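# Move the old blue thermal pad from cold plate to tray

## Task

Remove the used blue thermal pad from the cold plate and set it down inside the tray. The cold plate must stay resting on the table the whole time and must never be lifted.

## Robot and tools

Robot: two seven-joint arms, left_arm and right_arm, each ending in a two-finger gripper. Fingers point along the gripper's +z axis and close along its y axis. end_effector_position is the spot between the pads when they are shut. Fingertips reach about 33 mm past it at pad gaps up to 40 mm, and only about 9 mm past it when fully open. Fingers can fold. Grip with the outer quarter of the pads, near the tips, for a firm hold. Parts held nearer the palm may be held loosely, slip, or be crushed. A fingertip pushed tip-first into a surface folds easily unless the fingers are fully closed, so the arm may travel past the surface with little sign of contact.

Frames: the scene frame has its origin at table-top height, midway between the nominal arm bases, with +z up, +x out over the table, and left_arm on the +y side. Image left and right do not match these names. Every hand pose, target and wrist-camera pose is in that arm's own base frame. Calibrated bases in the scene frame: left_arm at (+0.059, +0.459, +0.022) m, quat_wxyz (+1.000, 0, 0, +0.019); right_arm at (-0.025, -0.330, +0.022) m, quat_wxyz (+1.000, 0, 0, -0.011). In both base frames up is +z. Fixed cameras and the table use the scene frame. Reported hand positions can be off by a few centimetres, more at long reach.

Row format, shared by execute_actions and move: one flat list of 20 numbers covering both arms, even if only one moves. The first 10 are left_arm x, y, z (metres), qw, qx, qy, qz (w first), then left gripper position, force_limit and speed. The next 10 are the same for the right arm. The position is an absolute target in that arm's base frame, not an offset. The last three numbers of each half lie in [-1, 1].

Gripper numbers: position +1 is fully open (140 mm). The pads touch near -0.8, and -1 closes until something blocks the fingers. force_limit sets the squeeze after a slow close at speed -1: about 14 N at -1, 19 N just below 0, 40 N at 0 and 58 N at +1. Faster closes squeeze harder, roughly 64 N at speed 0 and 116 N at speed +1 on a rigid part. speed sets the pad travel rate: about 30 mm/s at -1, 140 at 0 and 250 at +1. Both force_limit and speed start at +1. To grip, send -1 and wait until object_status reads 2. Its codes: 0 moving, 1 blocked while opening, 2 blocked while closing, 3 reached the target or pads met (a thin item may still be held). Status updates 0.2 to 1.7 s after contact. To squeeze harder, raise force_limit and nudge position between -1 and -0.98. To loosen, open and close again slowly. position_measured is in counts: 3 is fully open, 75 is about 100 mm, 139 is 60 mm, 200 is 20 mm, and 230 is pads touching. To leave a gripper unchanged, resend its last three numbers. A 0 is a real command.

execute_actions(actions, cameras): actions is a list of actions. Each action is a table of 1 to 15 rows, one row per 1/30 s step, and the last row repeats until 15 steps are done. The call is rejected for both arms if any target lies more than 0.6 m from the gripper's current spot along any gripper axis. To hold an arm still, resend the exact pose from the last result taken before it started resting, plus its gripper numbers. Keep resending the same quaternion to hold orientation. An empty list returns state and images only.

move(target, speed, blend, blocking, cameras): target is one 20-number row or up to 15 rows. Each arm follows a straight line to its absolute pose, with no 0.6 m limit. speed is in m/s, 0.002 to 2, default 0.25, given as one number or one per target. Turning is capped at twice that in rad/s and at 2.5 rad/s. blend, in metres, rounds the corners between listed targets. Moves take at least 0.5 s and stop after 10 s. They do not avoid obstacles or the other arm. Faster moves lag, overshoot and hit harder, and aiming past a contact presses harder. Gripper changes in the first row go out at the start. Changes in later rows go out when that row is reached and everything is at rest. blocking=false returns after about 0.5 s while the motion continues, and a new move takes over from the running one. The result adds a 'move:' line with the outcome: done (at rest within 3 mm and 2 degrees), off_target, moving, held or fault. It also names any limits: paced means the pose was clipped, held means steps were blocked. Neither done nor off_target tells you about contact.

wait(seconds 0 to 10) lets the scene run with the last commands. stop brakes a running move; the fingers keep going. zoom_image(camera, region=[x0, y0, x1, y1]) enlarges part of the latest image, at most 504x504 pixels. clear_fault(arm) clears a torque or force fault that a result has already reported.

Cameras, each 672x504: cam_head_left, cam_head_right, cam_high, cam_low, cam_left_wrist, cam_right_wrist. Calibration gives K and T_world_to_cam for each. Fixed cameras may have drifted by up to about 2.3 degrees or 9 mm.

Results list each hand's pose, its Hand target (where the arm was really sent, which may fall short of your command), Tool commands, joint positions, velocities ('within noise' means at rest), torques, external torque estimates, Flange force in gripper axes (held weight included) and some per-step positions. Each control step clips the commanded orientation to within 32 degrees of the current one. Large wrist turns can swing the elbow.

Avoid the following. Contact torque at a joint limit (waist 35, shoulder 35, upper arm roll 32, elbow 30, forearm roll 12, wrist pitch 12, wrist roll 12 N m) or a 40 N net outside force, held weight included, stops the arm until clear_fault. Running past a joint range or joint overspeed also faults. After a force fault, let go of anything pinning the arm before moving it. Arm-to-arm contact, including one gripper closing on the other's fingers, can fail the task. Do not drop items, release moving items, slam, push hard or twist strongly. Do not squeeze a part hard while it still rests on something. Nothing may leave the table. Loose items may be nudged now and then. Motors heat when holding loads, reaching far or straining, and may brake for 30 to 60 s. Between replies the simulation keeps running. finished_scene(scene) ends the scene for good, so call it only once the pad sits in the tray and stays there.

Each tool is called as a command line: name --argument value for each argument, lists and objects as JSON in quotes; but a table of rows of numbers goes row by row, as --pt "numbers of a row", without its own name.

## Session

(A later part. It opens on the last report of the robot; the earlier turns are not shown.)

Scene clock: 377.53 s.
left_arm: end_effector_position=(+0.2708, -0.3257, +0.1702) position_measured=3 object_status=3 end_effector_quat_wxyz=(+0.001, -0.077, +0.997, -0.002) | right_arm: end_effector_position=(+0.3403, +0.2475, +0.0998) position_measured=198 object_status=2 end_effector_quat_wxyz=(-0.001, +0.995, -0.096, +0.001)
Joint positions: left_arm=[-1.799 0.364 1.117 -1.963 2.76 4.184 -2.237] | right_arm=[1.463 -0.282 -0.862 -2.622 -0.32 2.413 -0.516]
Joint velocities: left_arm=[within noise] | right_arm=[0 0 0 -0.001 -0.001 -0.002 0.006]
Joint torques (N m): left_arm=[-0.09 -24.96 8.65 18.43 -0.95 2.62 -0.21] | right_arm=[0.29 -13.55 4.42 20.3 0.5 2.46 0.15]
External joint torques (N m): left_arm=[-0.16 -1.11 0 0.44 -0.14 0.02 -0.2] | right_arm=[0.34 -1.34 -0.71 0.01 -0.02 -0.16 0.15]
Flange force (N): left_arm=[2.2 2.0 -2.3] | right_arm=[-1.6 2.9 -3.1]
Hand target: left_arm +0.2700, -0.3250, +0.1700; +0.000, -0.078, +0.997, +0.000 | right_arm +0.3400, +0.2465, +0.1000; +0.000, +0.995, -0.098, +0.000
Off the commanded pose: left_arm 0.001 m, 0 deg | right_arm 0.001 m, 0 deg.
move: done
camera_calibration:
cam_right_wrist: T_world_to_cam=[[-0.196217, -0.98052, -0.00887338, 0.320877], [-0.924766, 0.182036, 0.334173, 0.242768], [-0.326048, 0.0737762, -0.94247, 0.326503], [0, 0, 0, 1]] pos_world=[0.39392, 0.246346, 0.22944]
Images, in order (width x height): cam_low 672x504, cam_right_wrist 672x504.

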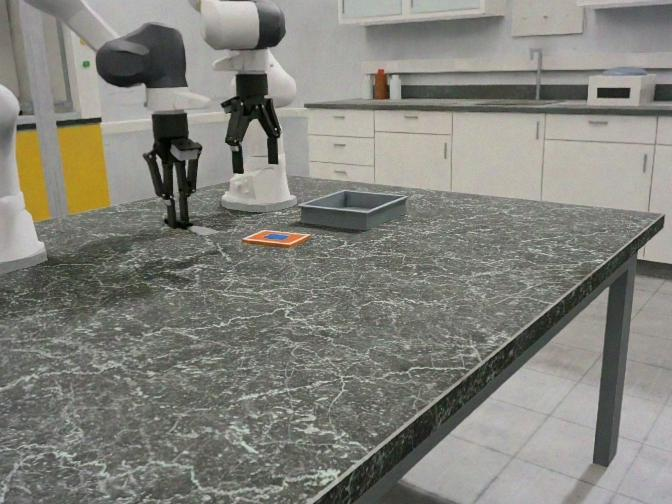

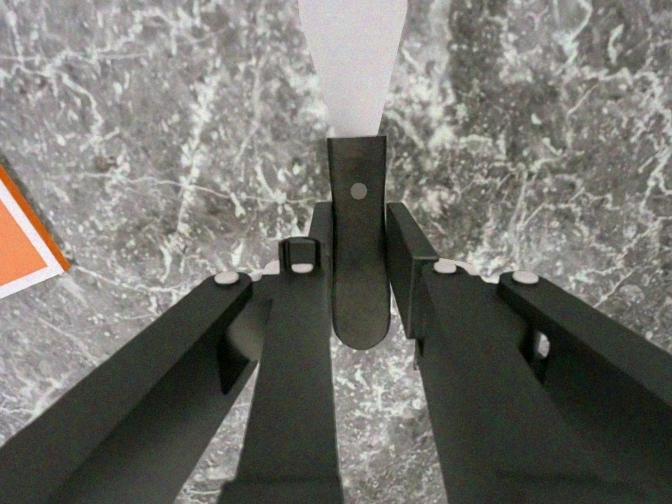

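move --pt "0.33 -0.30 0.17 0 0.656 0.755 0 0.6 -0.05 0 0.340 0.2465 0.10 0 0.9951 -0.0985 0 -1 0.2 -1" --pt "0.362 -0.294 0.13 0 0.9978 0.067 0 0.6 -0.05 0 0.340 0.2465 0.10 0 0.9951 -0.0985 0 -1 0.2 -1" --speed 0.3

zoom_image --camera "cam_low" --region '[180, 130, 340, 270]'

Scene clock: 405.27 s.
left_arm: end_effector_position=(+0.3600, -0.2942, +0.1294) position_measured=53 object_status=3 end_effector_quat_wxyz=(-0.001, +0.997, +0.071, -0.003) | right_arm: end_effector_position=(+0.3402, +0.2473, +0.0999) position_measured=198 object_status=2 end_effector_quat_wxyz=(-0.001, +0.995, -0.097, +0.001)
Joint positions: left_arm=[-1.193 0.439 0.656 -1.816 2.826 4.14 1.022] | right_arm=[1.462 -0.282 -0.861 -2.622 -0.32 2.412 -0.514]
Joint velocities: left_arm=[0.001 0.001 0.001 0 0.001 -0.001 0.006] | right_arm=[within noise]
Joint torques (N m): left_arm=[0.67 -37.73 6.32 18.71 -0.43 2.3 0.07] | right_arm=[0.22 -13.37 4.42 20.28 0.56 2.59 0.11]
External joint torques (N m): left_arm=[0.67 -2.32 -0.53 0.59 0.23 -0.21 0.07] | right_arm=[0.24 -1.09 -0.74 -0.15 0.04 -0.05 0.11]
Flange force (N): left_arm=[-1.8 -3.6 -2.4] | right_arm=[-1.1 2.5 -1.8]
Hand target: left_arm +0.3620, -0.2940, +0.1300; +0.000, +0.998, +0.067, +0.000 | right_arm +0.3400, +0.2465, +0.1000; +0.000, +0.995, -0.098, +0.000
Off the commanded pose: left_arm 0.002 m, 1 deg | right_arm 0.001 m, 0 deg.
joint sent to its limit (left arm) — joint 5 (forearm roll), upper limit. The joint targets still meet the commanded pose.
move: done
camera_calibration:
cam_left_wrist: T_world_to_cam=[[0.119561, -0.992396, 0.0292453, -0.331188], [-0.927798, -0.101196, 0.359096, 0.25881], [-0.353406, -0.0700677, -0.932842, 0.36835], [0, 0, 0, 1]] pos_world=[0.409898, -0.27667, 0.26036]
cam_right_wrist: T_world_to_cam=[[-0.198036, -0.98016, -0.00829291, 0.321152], [-0.924378, 0.183938, 0.334203, 0.242051], [-0.326047, 0.0738499, -0.942465, 0.326559], [0, 0, 0, 1]] pos_world=[0.39382, 0.246142, 0.229539]

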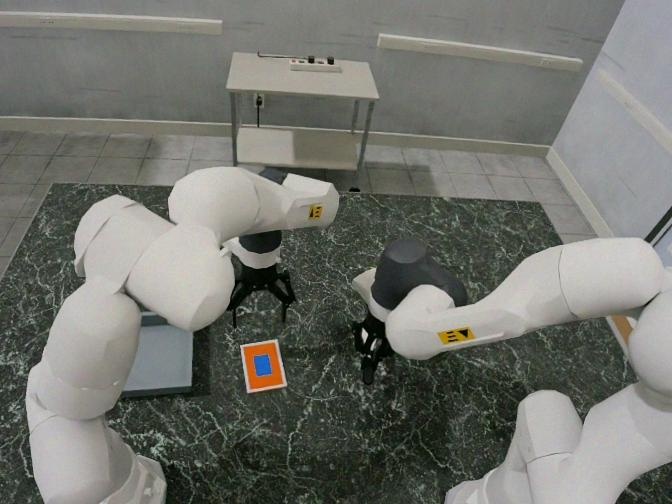

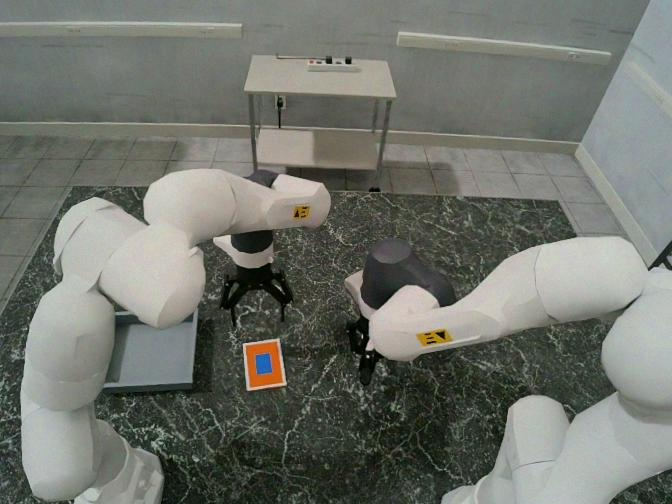

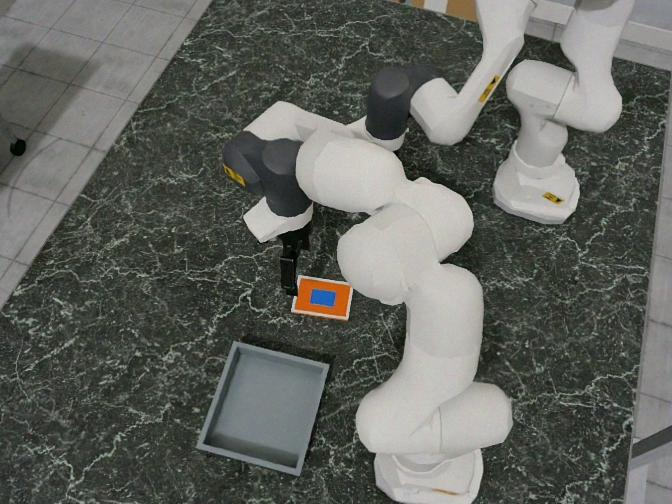

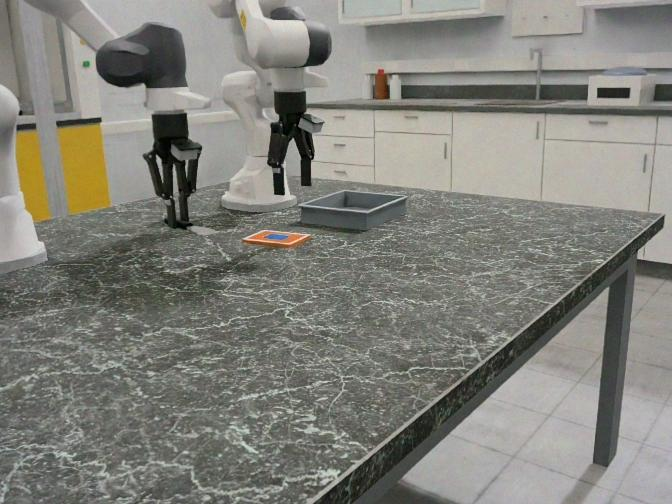

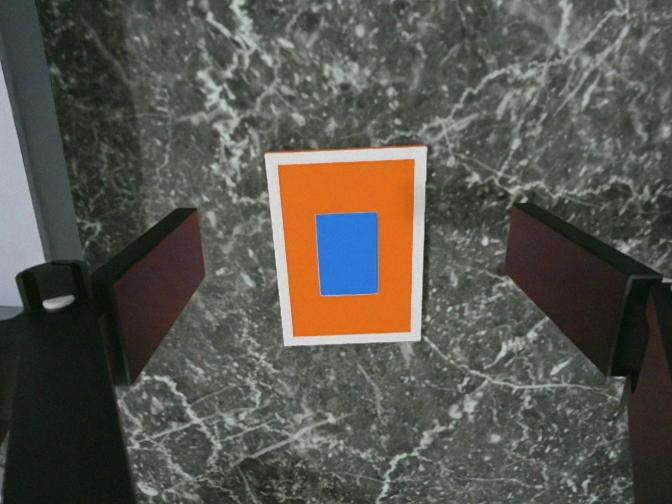

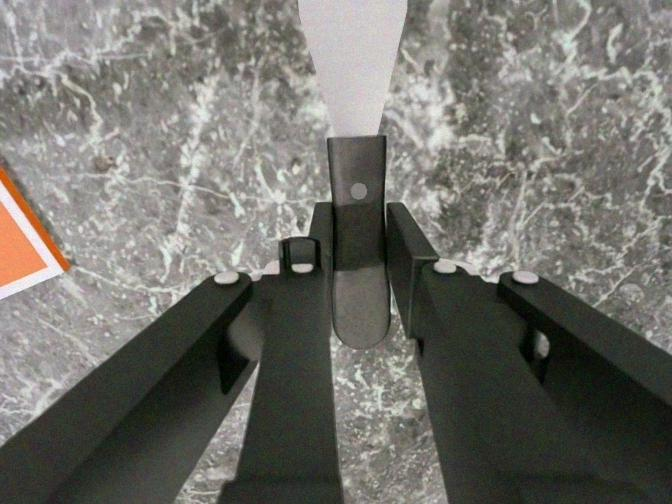

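Scaled by 3.150 from the camera's 672x504 image, which has a finer 960x720 frame.

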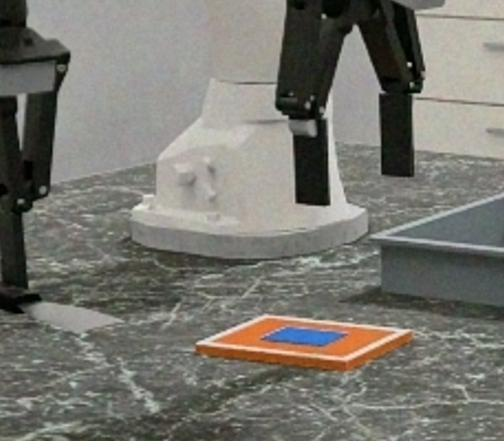

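move --pt "0.358 -0.2956 0.05 0 0.9971 0.0758 0 0.5 -0.05 0 0.340 0.2465 0.10 0 0.9951 -0.0985 0 -1 0.2 -1" --pt "0.358 -0.2956 0.012 0 0.9971 0.0758 0 0.5 -0.05 0 0.340 0.2465 0.10 0 0.9951 -0.0985 0 -1 0.2 -1" --speed '[0.15,0.06]' --cameras '["cam_low","cam_left_wrist"]'

zoom_image --camera "cam_low" --region '[220, 180, 320, 260]'

Scene clock: 417.27 s.
left_arm: end_effector_position=(+0.3569, -0.2949, +0.0127) position_measured=66 object_status=3 end_effector_quat_wxyz=(-0.001, +0.997, +0.077, -0.001) | right_arm: end_effector_position=(+0.3402, +0.2473, +0.0999) position_measured=198 object_status=2 end_effector_quat_wxyz=(-0.001, +0.995, -0.097, +0.001)
Joint positions: left_arm=[-1.083 0.596 0.527 -1.886 2.726 3.914 1.089] | right_arm=[1.462 -0.282 -0.86 -2.622 -0.32 2.412 -0.514]
Joint velocities: left_arm=[0.001 0.001 -0.001 0.001 0 -0.003 0.003] | right_arm=[within noise]
Joint torques (N m): left_arm=[0.87 -40.76 6.8 16.24 -0.69 2.29 0.15] | right_arm=[0.27 -13.35 4.33 20.24 0.57 2.59 0.11]
External joint torques (N m): left_arm=[0.9 -1.64 -0.43 0.39 -0.15 -0.19 0.15] | right_arm=[0.28 -1.05 -0.84 -0.21 0.05 -0.06 0.11]
Flange force (N): left_arm=[0.3 -3.0 -0.9] | right_arm=[-0.9 2.3 -1.4]
Hand target: left_arm +0.3580, -0.2956, +0.0120; +0.000, +0.997, +0.076, +0.000 | right_arm +0.3400, +0.2465, +0.1000; +0.000, +0.995, -0.098, +0.000
Off the commanded pose: left_arm 0.002 m, 0 deg | right_arm 0.001 m, 0 deg.
move: done
camera_calibration:
cam_left_wrist: T_world_to_cam=[[0.132371, -0.990803, 0.0280635, -0.332256], [-0.927333, -0.113794, 0.356517, 0.293913], [-0.350044, -0.0732167, -0.933867, 0.256375], [0, 0, 0, 1]] pos_world=[0.406279, -0.276984, 0.14396]
Images, in order (width x height): cam_low 672x504, cam_left_wrist 672x504.

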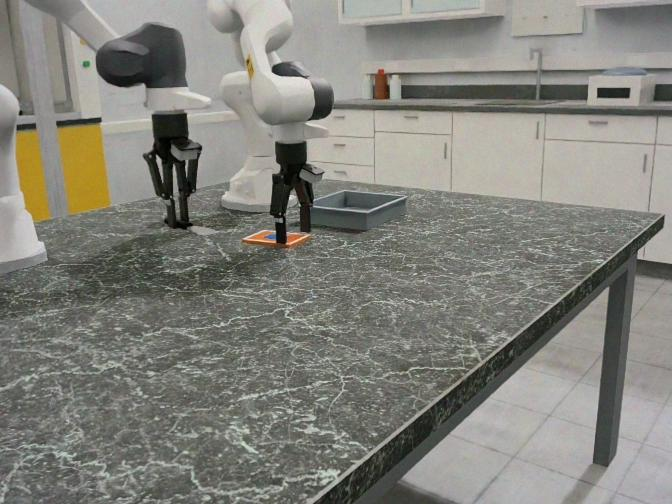

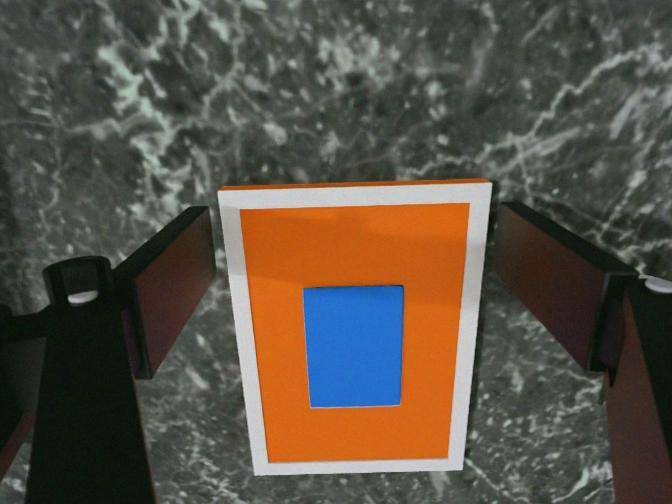

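Scaled by 5.040 from the camera's 672x504 image, which has a finer 960x720 frame.

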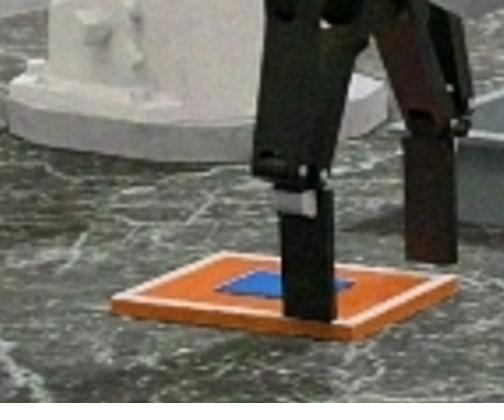

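move --pt "0.359 -0.2963 0.0035 0 0.9966 0.082 0 0.5 -0.05 0 0.340 0.2465 0.10 0 0.9951 -0.0985 0 -1 0.2 -1" --pt "0.359 -0.2963 0.0035 0 0.9966 0.082 0 -1 -0.05 -1 0.340 0.2465 0.10 0 0.9951 -0.0985 0 -1 0.2 -1" --speed '[0.03,0.03]' --cameras '["cam_low","cam_left_wrist"]'

zoom_image --camera "cam_low" --region '[220, 180, 320, 260]'

Scene clock: 424.70 s.
left_arm: end_effector_position=(+0.3581, -0.2951, +0.0047) position_measured=77 object_status=0 end_effector_quat_wxyz=(-0.002, +0.997, +0.080, -0.001) | right_arm: end_effector_position=(+0.3402, +0.2473, +0.0999) position_measured=198 object_status=2 end_effector_quat_wxyz=(-0.001, +0.995, -0.097, +0.001)
Joint positions: left_arm=[-1.073 0.613 0.517 -1.882 2.718 3.902 1.09] | right_arm=[1.462 -0.282 -0.86 -2.622 -0.32 2.412 -0.514]
Joint velocities: within noise
Joint torques (N m): left_arm=[0.7 -39.5 6.55 16.06 -1.1 1.47 -0.14] | right_arm=[0.32 -13.33 4.31 20.27 0.57 2.62 0.13]
External joint torques (N m): left_arm=[0.69 0.19 -0.75 0.29 -0.56 -1.02 -0.14] | right_arm=[0.23 -1.06 -0.94 -0.05 0.05 -0.02 0.13]
Flange force (N): left_arm=[1.4 -0.2 4.0] | right_arm=[-0.5 2.1 -1.4]
Hand target: left_arm +0.3590, -0.2963, +0.0035; +0.000, +0.997, +0.082, +0.000 | right_arm +0.3400, +0.2465, +0.1000; +0.000, +0.995, -0.098, +0.000
Off the commanded pose: left_arm 0.002 m, 0 deg | right_arm 0.001 m, 0 deg.
move: done
camera_calibration:
cam_left_wrist: T_world_to_cam=[[0.137571, -0.990111, 0.0274741, -0.334012], [-0.926901, -0.118911, 0.355971, 0.296199], [-0.349184, -0.0744372, -0.934093, 0.2485], [0, 0, 0, 1]] pos_world=[0.40727, -0.27699, 0.13586]
Images, in order (width x height): cam_low 672x504, cam_left_wrist 672x504.

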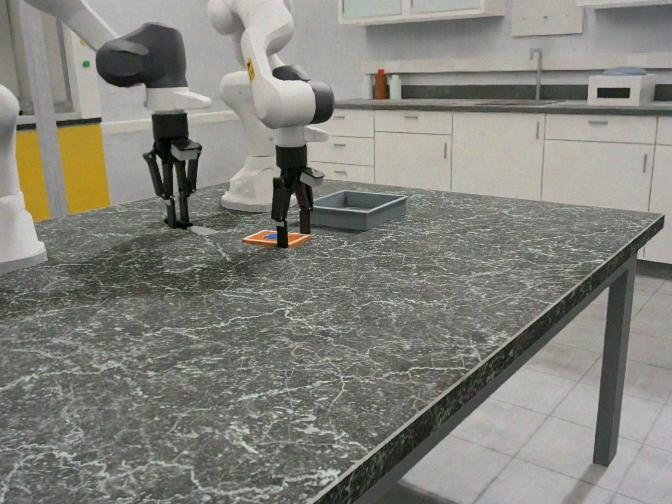

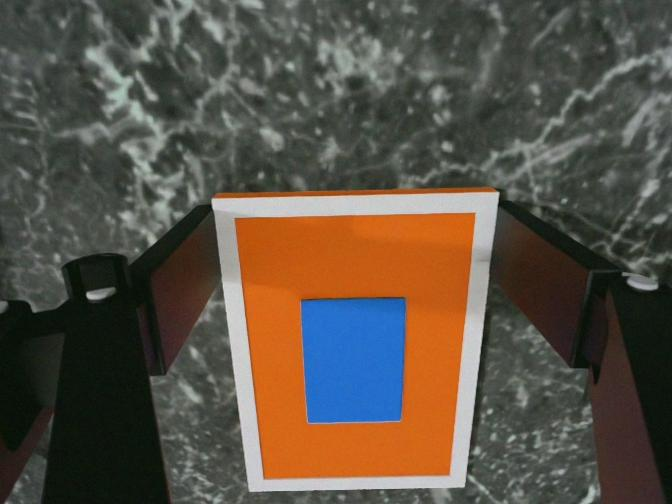

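Scaled by 5.040 from the camera's 672x504 image, which has a finer 960x720 frame.

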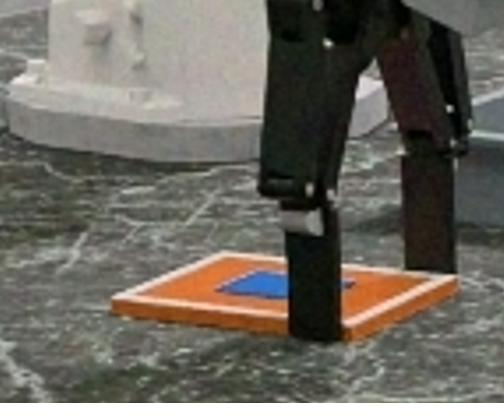

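move --pt "0.359 -0.2963 0.0035 0 0.9966 0.082 0 -1 -0.05 -1 0.23 0.36 0.15 0.0135 0.9864 0.1098 -0.1211 -1 0.2 -1" --pt "0.359 -0.2963 0.0035 0 0.9966 0.082 0 -1 -0.05 -1 0.20 0.46 0.105 0.0135 0.9864 0.1098 -0.1211 -1 0.2 -1" --speed 0.15

zoom_image --camera "cam_low" --region '[180, 160, 320, 270]'

Scene clock: 449.57 s.
left_arm: end_effector_position=(+0.3581, -0.2951, +0.0047) position_measured=77 object_status=2 end_effector_quat_wxyz=(-0.002, +0.997, +0.080, -0.001) | right_arm: end_effector_position=(+0.2007, +0.4600, +0.1047) position_measured=198 object_status=2 end_effector_quat_wxyz=(+0.014, +0.987, +0.108, -0.119)
Joint positions: left_arm=[-1.073 0.613 0.517 -1.882 2.718 3.902 1.09] | right_arm=[1.901 0.226 -0.858 -2.168 0.405 2.108 -0.993]
Joint velocities: left_arm=[within noise] | right_arm=[-0.001 0 0.001 0 0 0 -0.007]
Joint torques (N m): left_arm=[0.67 -40.1 6.58 16.1 -1.08 1.5 -0.04] | right_arm=[0.3 -27.43 -5.62 21.98 1.28 1.94 -0.18]
External joint torques (N m): left_arm=[0.72 -0.57 -0.67 0.39 -0.55 -0.98 -0.04] | right_arm=[0.36 -0.8 -0.4 0.27 0.57 -0.11 -0.17]
Flange force (N): left_arm=[0.6 -1.5 2.6] | right_arm=[-1.0 0.7 -0.9]
Hand target: left_arm +0.3590, -0.2963, +0.0035; +0.000, +0.997, +0.082, +0.000 | right_arm +0.2000, +0.4600, +0.1050; +0.013, +0.986, +0.110, -0.121
Off the commanded pose: left_arm 0.002 m, 0 deg | right_arm 0.001 m, 0 deg.
move: done
camera_calibration:
cam_left_wrist: T_world_to_cam=[[0.137571, -0.990111, 0.0274741, -0.334012], [-0.926901, -0.118911, 0.355971, 0.296199], [-0.349184, -0.0744372, -0.934093, 0.2485], [0, 0, 0, 1]] pos_world=[0.40727, -0.27699, 0.13586]
cam_right_wrist: T_world_to_cam=[[0.209161, -0.977875, -0.00360543, 0.41881], [-0.816428, -0.176655, 0.549763, 0.193923], [-0.538236, -0.112045, -0.835313, 0.386745], [0, 0, 0, 1]] pos_world=[0.278886, 0.487135, 0.217952]

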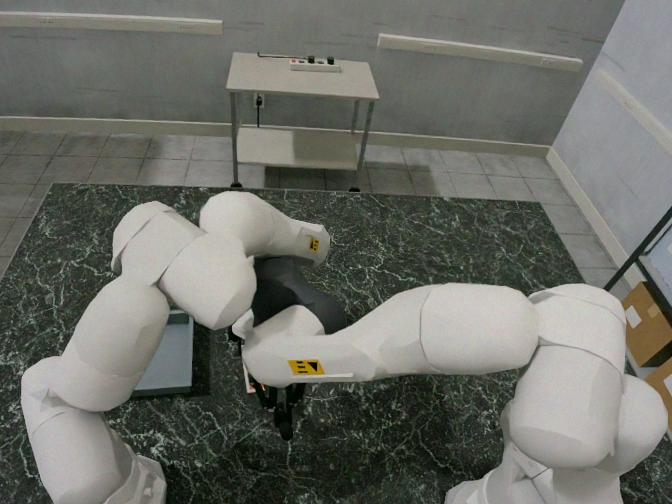

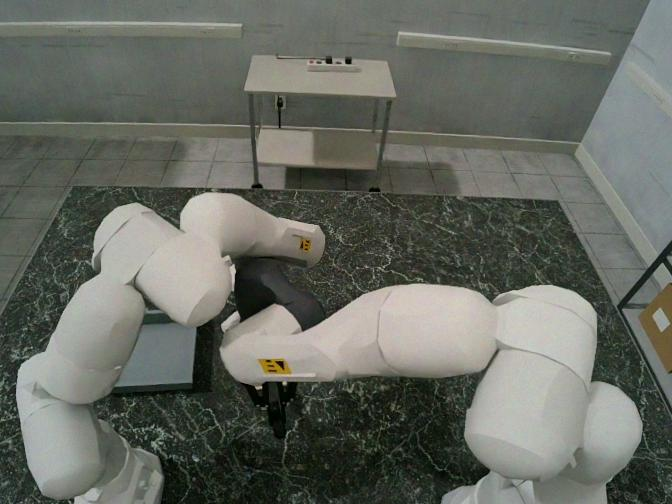

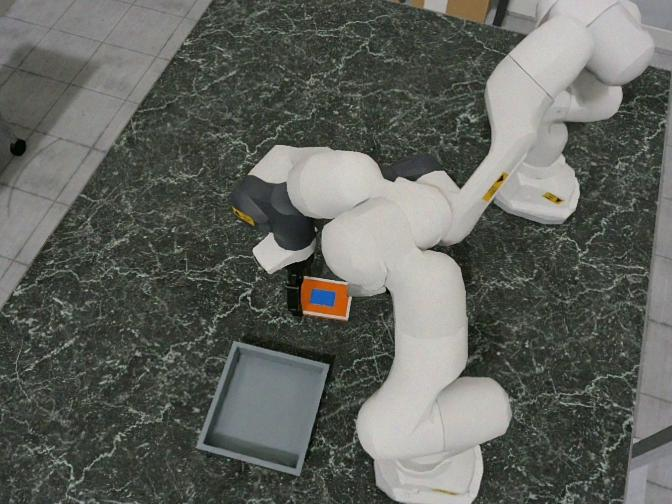

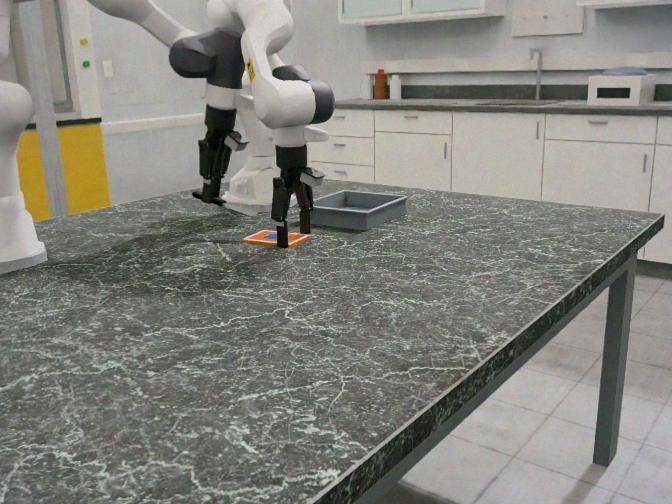

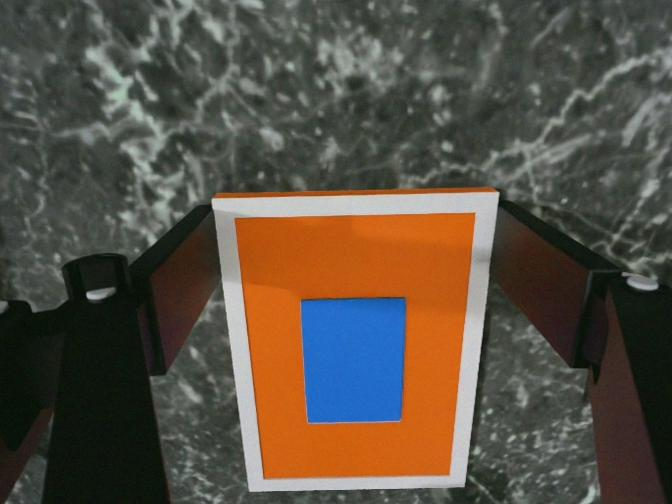

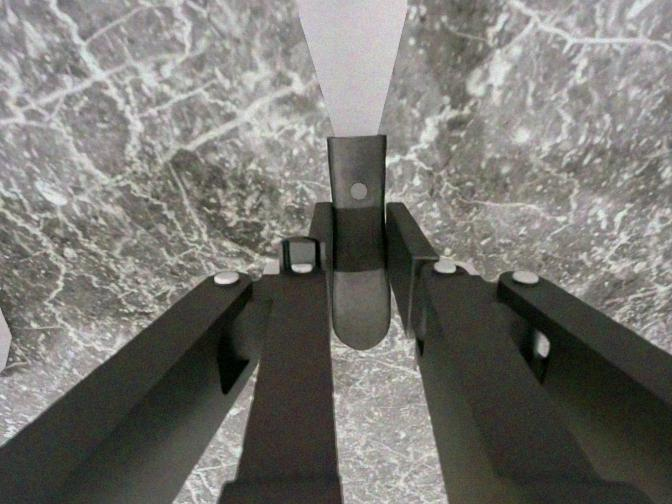

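Scaled by 3.600 from the camera's 672x504 image, which has a finer 960x720 frame.

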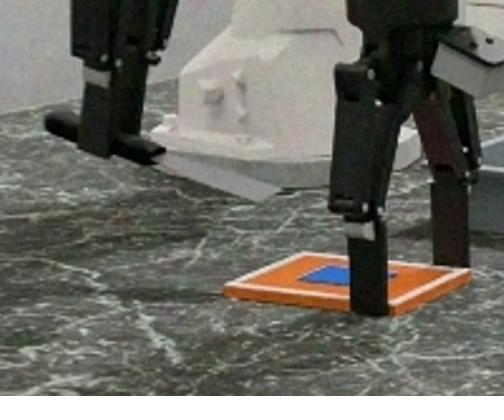

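move --pt "0.359 -0.2963 0.0035 0 0.9966 0.082 0 -1 -0.05 -1 0.20 0.46 0.063 0.0135 0.9864 0.1098 -0.1211 -1 0.2 -1" --speed 0.05 --cameras '["cam_low","cam_left_wrist","cam_right_wrist"]'

zoom_image --camera "cam_low" --region '[180, 160, 320, 270]'

Scene clock: 458.20 s.
left_arm: end_effector_position=(+0.3581, -0.2951, +0.0047) position_measured=77 object_status=2 end_effector_quat_wxyz=(-0.002, +0.997, +0.080, -0.001) | right_arm: end_effector_position=(+0.1989, +0.4589, +0.0631) position_measured=198 object_status=2 end_effector_quat_wxyz=(+0.016, +0.986, +0.108, -0.122)
Joint positions: left_arm=[-1.073 0.613 0.517 -1.882 2.718 3.902 1.09] | right_arm=[1.851 0.318 -0.8 -2.183 0.497 2.168 -1.066]
Joint velocities: left_arm=[within noise] | right_arm=[-0.001 0 0.001 0.001 0 0.001 -0.005]
Joint torques (N m): left_arm=[0.69 -40.09 6.6 16.14 -1.08 1.54 -0.09] | right_arm=[0.23 -30.57 -7.21 20.4 1.21 2.28 -0.35]
External joint torques (N m): left_arm=[0.84 -0.57 -0.56 0.41 -0.55 -0.95 -0.09] | right_arm=[0.2 -1.02 -0.42 -0.15 0.57 0.28 -0.34]
Flange force (N): left_arm=[0.8 -1.5 2.5] | right_arm=[-2.4 2.9 0.0]
Hand target: left_arm +0.3590, -0.2963, +0.0035; +0.000, +0.997, +0.082, +0.000 | right_arm +0.2000, +0.4600, +0.0630; +0.014, +0.986, +0.110, -0.121
Off the commanded pose: left_arm 0.002 m, 0 deg | right_arm 0.002 m, 0 deg.
move: done
camera_calibration:
cam_left_wrist: T_world_to_cam=[[0.137571, -0.990111, 0.0274741, -0.334012], [-0.926901, -0.118911, 0.355971, 0.296199], [-0.349184, -0.0744372, -0.934093, 0.2485], [0, 0, 0, 1]] pos_world=[0.40727, -0.27699, 0.13586]
cam_right_wrist: T_world_to_cam=[[0.210786, -0.977532, 0.000145618, 0.417207], [-0.813001, -0.175226, 0.55527, 0.213521], [-0.542769, -0.117162, -0.83167, 0.353952], [0, 0, 0, 1]] pos_world=[0.277765, 0.486717, 0.175749]
Images, in order (width x height): cam_low 672x504, cam_left_wrist 672x504, cam_right_wrist 672x504.

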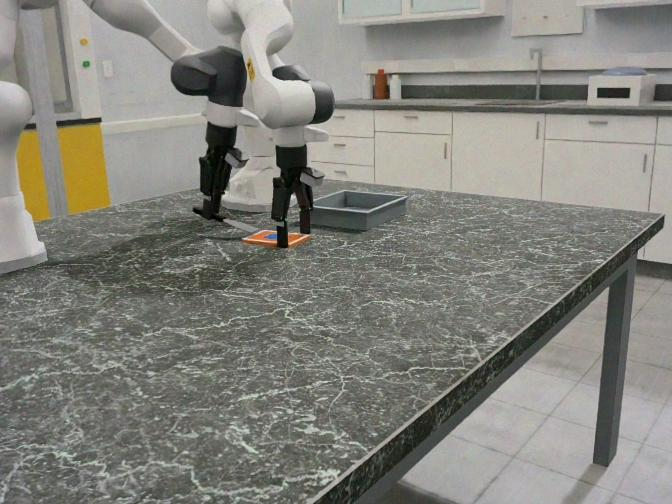

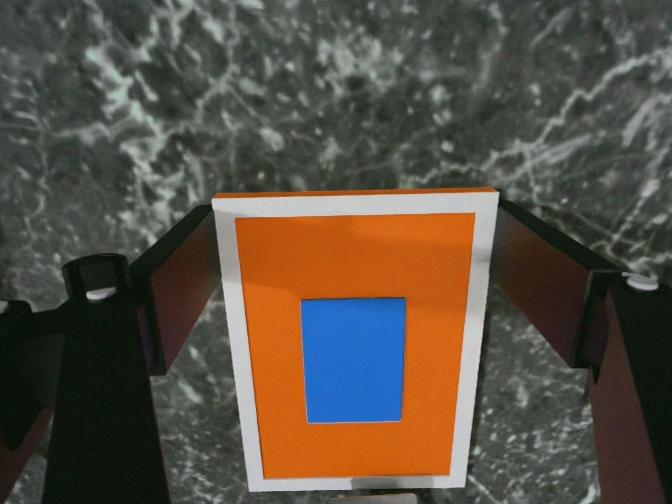

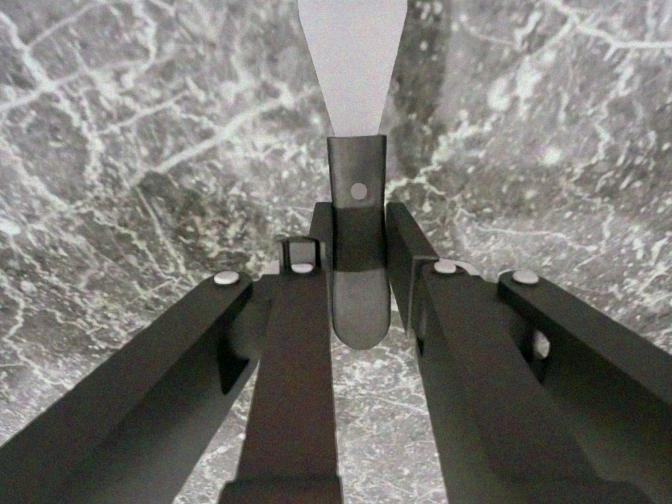

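Scaled by 3.600 from the camera's 672x504 image, which has a finer 960x720 frame.

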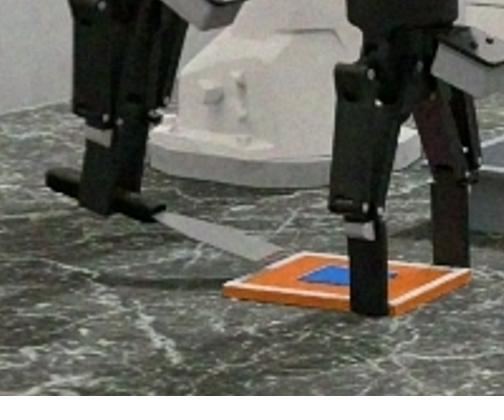

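move --pt "0.359 -0.2963 0.0035 0 0.9966 0.082 0 -1 -0.05 -1 0.205 0.468 0.053 0.0135 0.9864 0.1098 -0.1211 -1 0.2 -1" --speed 0.04 --cameras '["cam_low","cam_left_wrist"]'

zoom_image --camera "cam_low" --region '[200, 180, 320, 260]'

Scene clock: 469.97 s.
left_arm: end_effector_position=(+0.3581, -0.2951, +0.0047) position_measured=77 object_status=2 end_effector_quat_wxyz=(-0.002, +0.997, +0.080, -0.001) | right_arm: end_effector_position=(+0.2039, +0.4663, +0.0527) position_measured=198 object_status=2 end_effector_quat_wxyz=(+0.016, +0.986, +0.108, -0.122)
Joint positions: left_arm=[-1.073 0.613 0.517 -1.882 2.718 3.902 1.09] | right_arm=[1.818 0.366 -0.772 -2.151 0.531 2.168 -1.088]
Joint velocities: left_arm=[within noise] | right_arm=[0 0.001 0.001 0.001 0 0.001 -0.006]
Joint torques (N m): left_arm=[0.56 -40.05 6.57 16.19 -1.09 1.53 -0.09] | right_arm=[0.19 -32.04 -7.93 20.36 1.21 2.07 -0.24]
External joint torques (N m): left_arm=[0.69 -0.45 -0.61 0.44 -0.55 -0.96 -0.09] | right_arm=[0.18 -0.67 -0.27 0.1 0.58 0.07 -0.23]
Flange force (N): left_arm=[0.8 -1.0 2.7] | right_arm=[-0.9 1.0 0.0]
Hand target: left_arm +0.3590, -0.2963, +0.0035; +0.000, +0.997, +0.082, +0.000 | right_arm +0.2050, +0.4680, +0.0530; +0.014, +0.986, +0.110, -0.121
Off the commanded pose: left_arm 0.002 m, 0 deg | right_arm 0.002 m, 0 deg.
move: done
camera_calibration:
cam_left_wrist: T_world_to_cam=[[0.137571, -0.990111, 0.0274741, -0.334012], [-0.926901, -0.118911, 0.355971, 0.296199], [-0.349184, -0.0744372, -0.934093, 0.2485], [0, 0, 0, 1]] pos_world=[0.40727, -0.27699, 0.13586]
Images, in order (width x height): cam_low 672x504, cam_left_wrist 672x504.

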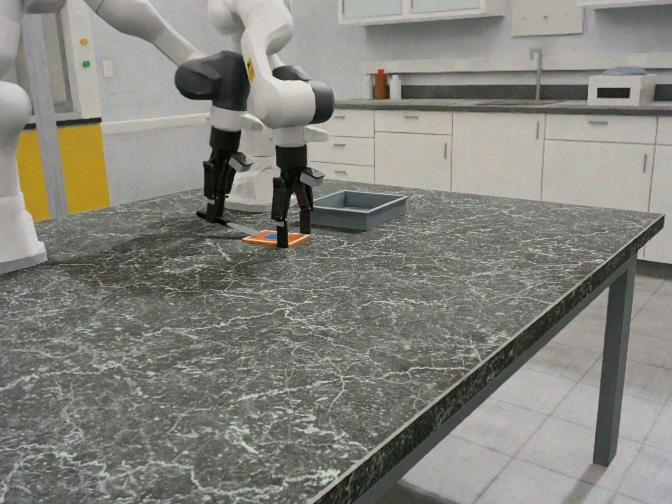

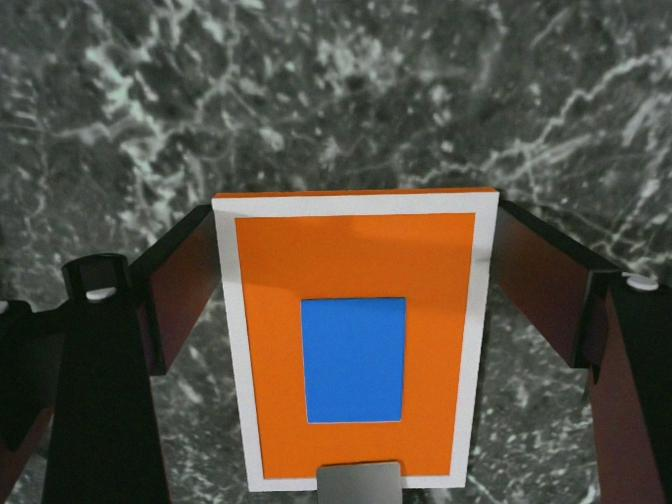

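Scaled by 4.200 from the camera's 672x504 image, which has a finer 960x720 frame.

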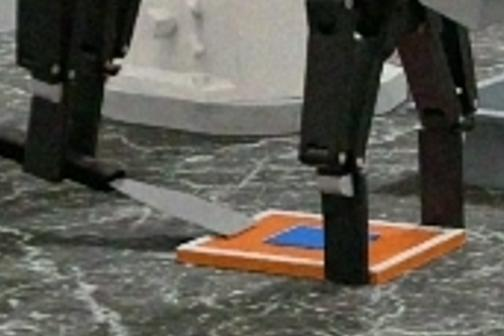

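move --pt "0.359 -0.2963 0.0035 0 0.9966 0.082 0 -1 -0.05 -1 0.205 0.468 0.045 0.0135 0.9864 0.1098 -0.1211 -1 0.2 -1" --speed 0.03 --cameras '["cam_low","cam_left_wrist"]'

zoom_image --camera "cam_low" --region '[200, 180, 320, 260]'

Scene clock: 475.53 s.
left_arm: end_effector_position=(+0.3581, -0.2951, +0.0047) position_measured=77 object_status=2 end_effector_quat_wxyz=(-0.002, +0.997, +0.080, -0.001) | right_arm: end_effector_position=(+0.2024, +0.4667, +0.0454) position_measured=198 object_status=2 end_effector_quat_wxyz=(+0.016, +0.986, +0.109, -0.124)
Joint positions: left_arm=[-1.073 0.613 0.517 -1.882 2.718 3.902 1.09] | right_arm=[1.809 0.382 -0.759 -2.151 0.547 2.176 -1.1]
Joint velocities: left_arm=[within noise] | right_arm=[-0.002 0 0.001 0 0.001 0 -0.005]
Joint torques (N m): left_arm=[0.65 -40.17 6.62 16.23 -1.09 1.53 -0.11] | right_arm=[-0.26 -32.02 -8.21 20.03 1.16 2.61 -0.31]
External joint torques (N m): left_arm=[0.58 -0.49 -0.74 0.48 -0.57 -0.96 -0.11] | right_arm=[-0.31 -0.1 -0.37 -0.08 0.54 0.62 -0.3]
Flange force (N): left_arm=[0.6 -0.8 2.6] | right_arm=[0.6 1.0 2.1]
Hand target: left_arm +0.3590, -0.2963, +0.0035; +0.000, +0.997, +0.082, +0.000 | right_arm +0.2050, +0.4680, +0.0450; +0.014, +0.986, +0.110, -0.121
Off the commanded pose: left_arm 0.002 m, 0 deg | right_arm 0.003 m, 0 deg.
move: done
camera_calibration:
cam_left_wrist: T_world_to_cam=[[0.137571, -0.990111, 0.0274741, -0.334012], [-0.926901, -0.118911, 0.355971, 0.296199], [-0.349184, -0.0744372, -0.934093, 0.2485], [0, 0, 0, 1]] pos_world=[0.40727, -0.27699, 0.13586]
Images, in order (width x height): cam_low 672x504, cam_left_wrist 672x504.

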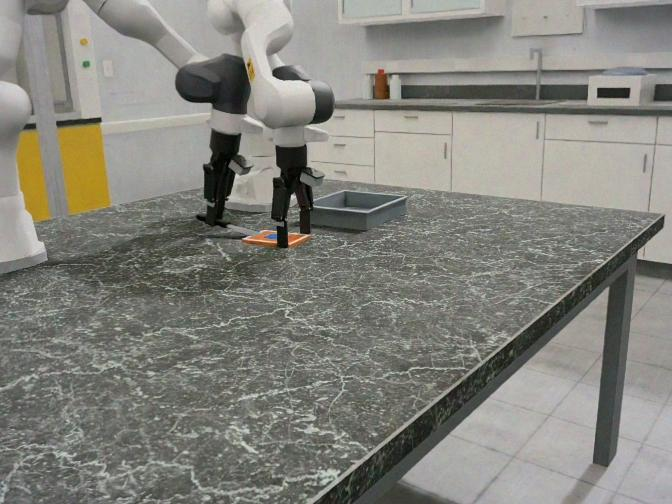

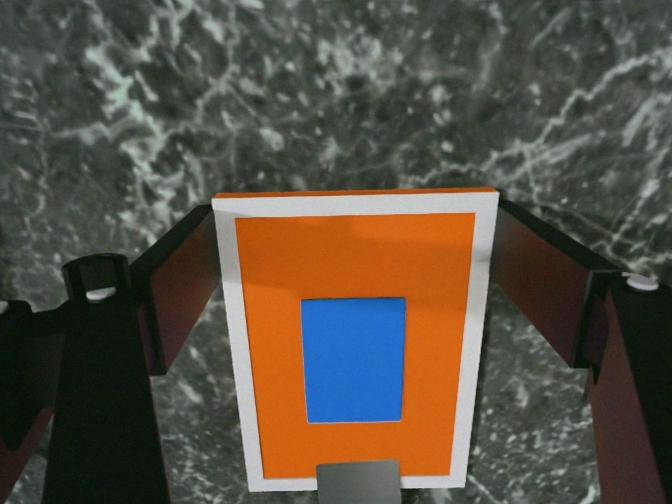

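Scaled by 4.200 from the camera's 672x504 image, which has a finer 960x720 frame.

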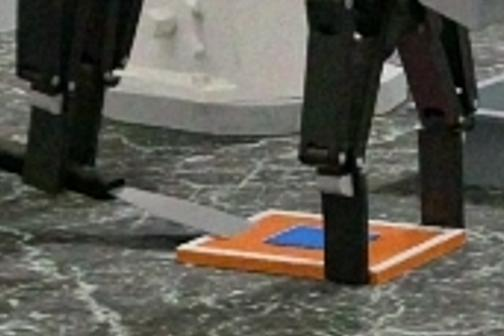

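move --pt "0.359 -0.2963 0.0035 0 0.9966 0.082 0 -1 -0.05 -1 0.2294 0.4735 0.042 0.0135 0.9864 0.1098 -0.1211 -1 0.2 -1" --speed 0.02 --cameras '["cam_low","cam_left_wrist"]'

zoom_image --camera "cam_left_wrist" --region '[200, 250, 500, 500]'

Scene clock: 482.30 s.
left_arm: end_effector_position=(+0.3585, -0.2950, +0.0047) position_measured=77 object_status=2 end_effector_quat_wxyz=(-0.001, +0.997, +0.080, -0.001) | right_arm: end_effector_position=(+0.2276, +0.4734, +0.0419) position_measured=198 object_status=2 end_effector_quat_wxyz=(+0.014, +0.987, +0.108, -0.121)
Joint positions: left_arm=[-1.072 0.613 0.517 -1.882 2.718 3.902 1.09] | right_arm=[1.739 0.433 -0.731 -2.087 0.561 2.155 -1.135]
Joint velocities: left_arm=[within noise] | right_arm=[-0.001 0 0.001 0.002 0 -0.003 -0.006]
Joint torques (N m): left_arm=[0.36 -40.51 6.48 15.93 -1.03 2.17 -0.09] | right_arm=[-0.01 -34.36 -9.59 20.51 0.84 2.38 -0.26]
External joint torques (N m): left_arm=[0.33 -0.8 -0.86 0.13 -0.5 -0.31 -0.09] | right_arm=[-0.2 -0.33 -1.06 0.46 0.2 0.4 -0.26]
Flange force (N): left_arm=[-0.5 -1.4 0.8] | right_arm=[0.5 0.8 -0.6]
Hand target: left_arm +0.3590, -0.2963, +0.0035; +0.000, +0.997, +0.082, +0.000 | right_arm +0.2294, +0.4735, +0.0420; +0.014, +0.986, +0.110, -0.121
Off the commanded pose: left_arm 0.002 m, 0 deg | right_arm 0.002 m, 0 deg.
move: done
camera_calibration:
cam_left_wrist: T_world_to_cam=[[0.138097, -0.990026, 0.027886, -0.334106], [-0.927052, -0.119301, 0.355446, 0.296491], [-0.348574, -0.0749376, -0.934281, 0.24835], [0, 0, 0, 1]] pos_world=[0.40757, -0.276791, 0.135959]
Images, in order (width x height): cam_low 672x504, cam_left_wrist 672x504.

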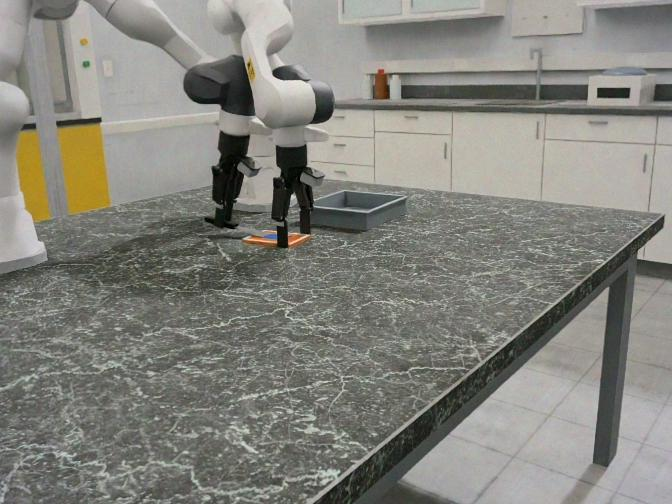

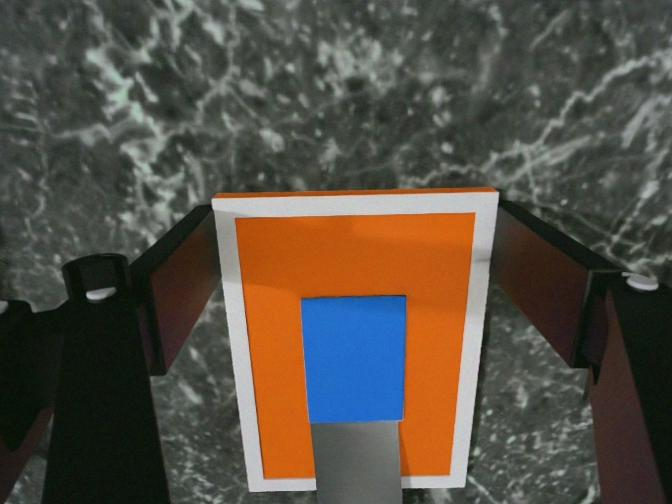

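Scaled by 1.680 from the camera's 672x504 image, which has a finer 960x720 frame.

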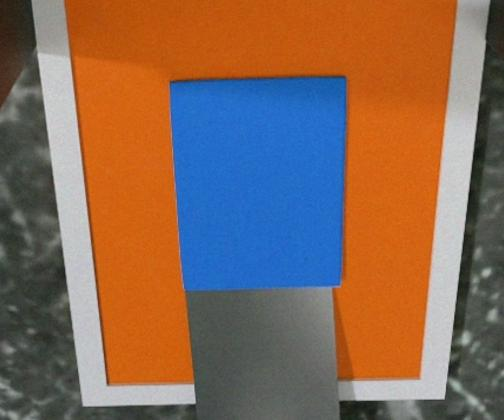

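move --pt "0.359 -0.2963 0.0035 0 0.9966 0.082 0 -1 -0.05 -1 0.249 0.478 0.0415 0.0135 0.9864 0.1098 -0.1211 -1 0.2 -1" --speed 0.02 --cameras '["cam_low","cam_left_wrist"]'

zoom_image --camera "cam_left_wrist" --region '[200, 250, 500, 500]'

zoom_image --camera "cam_low" --region '[200, 180, 320, 260]'

Scene clock: 488.10 s.
left_arm: end_effector_position=(+0.3635, -0.2942, +0.0049) position_measured=77 object_status=2 end_effector_quat_wxyz=(+0.000, +0.997, +0.083, +0.004) | right_arm: end_effector_position=(+0.2394, +0.4758, +0.0401) position_measured=198 object_status=2 end_effector_quat_wxyz=(+0.018, +0.985, +0.111, -0.129)
Joint positions: left_arm=[-1.068 0.613 0.519 -1.88 2.718 3.896 1.09] | right_arm=[1.695 0.472 -0.716 -2.033 0.569 2.114 -1.159]
Joint velocities: left_arm=[within noise] | right_arm=[0 0.002 -0.001 0.001 0.001 -0.002 -0.005]
Joint torques (N m): left_arm=[-1.49 -39.95 4.34 14.56 -1.88 3.12 -0.15] | right_arm=[-2.26 -36.07 -12.79 22.07 0.6 4.03 -0.3]
External joint torques (N m): left_arm=[-1.38 -0.31 -2.91 -1.25 -1.34 0.66 -0.15] | right_arm=[-2.23 -0.27 -3.43 1.9 -0.06 2.08 -0.29]
Flange force (N): left_arm=[-5.4 -1.3 1.3] | right_arm=[5.8 0.5 -0.8]
Hand target: left_arm +0.3590, -0.2963, +0.0035; +0.000, +0.997, +0.082, +0.000 | right_arm +0.2490, +0.4779, +0.0416; +0.014, +0.986, +0.110, -0.121
Off the commanded pose: left_arm 0.005 m, 0 deg | right_arm 0.010 m, 1 deg.
move: off_target (left_arm, right_arm)
camera_calibration:
cam_left_wrist: T_world_to_cam=[[0.142882, -0.989226, 0.0318847, -0.335553], [-0.929671, -0.123088, 0.347218, 0.301043], [-0.339552, -0.0792534, -0.937242, 0.245796], [0, 0, 0, 1]] pos_world=[0.411276, -0.275403, 0.136542]
Images, in order (width x height): cam_low 672x504, cam_left_wrist 672x504.

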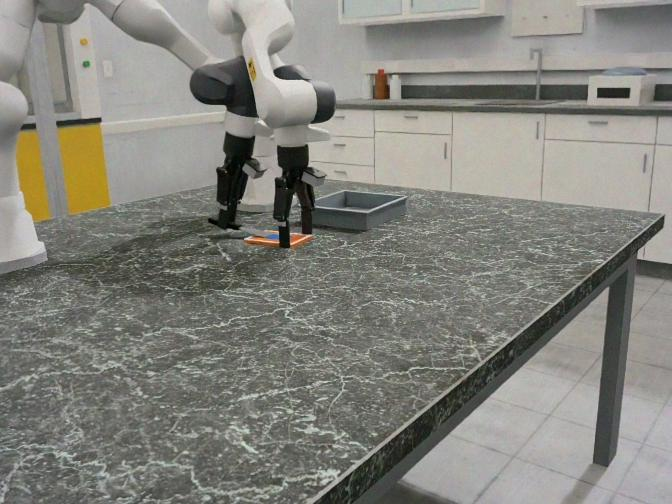

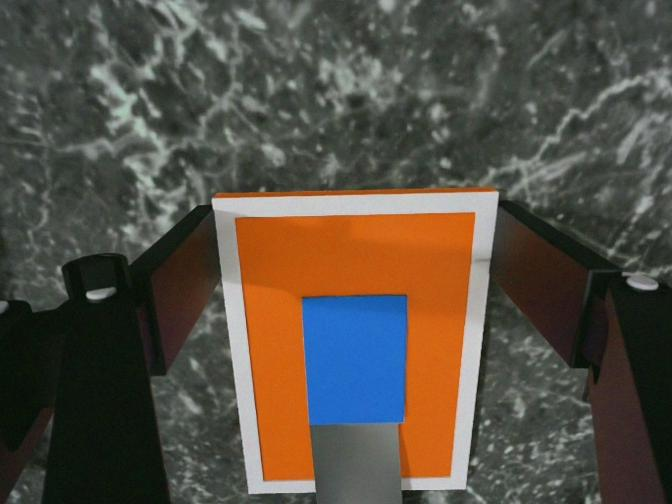

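Scaled by 1.680 from the camera's 672x504 image, which has a finer 960x720 frame.

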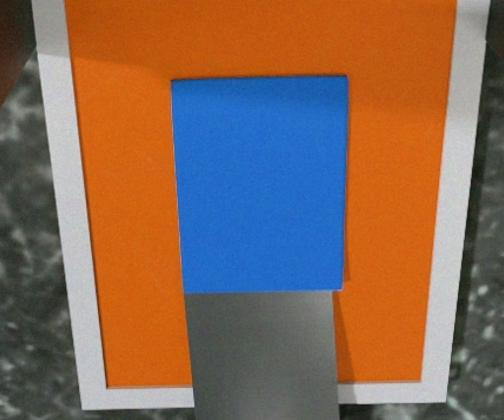

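Scaled by 4.200 from the camera's 672x504 image, which has a finer 960x720 frame.

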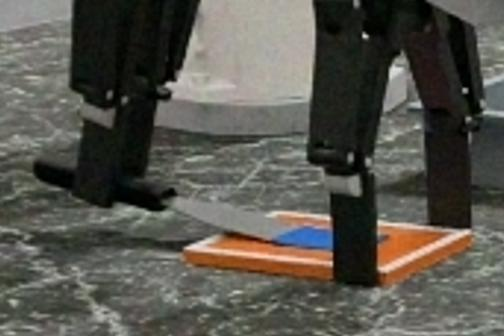

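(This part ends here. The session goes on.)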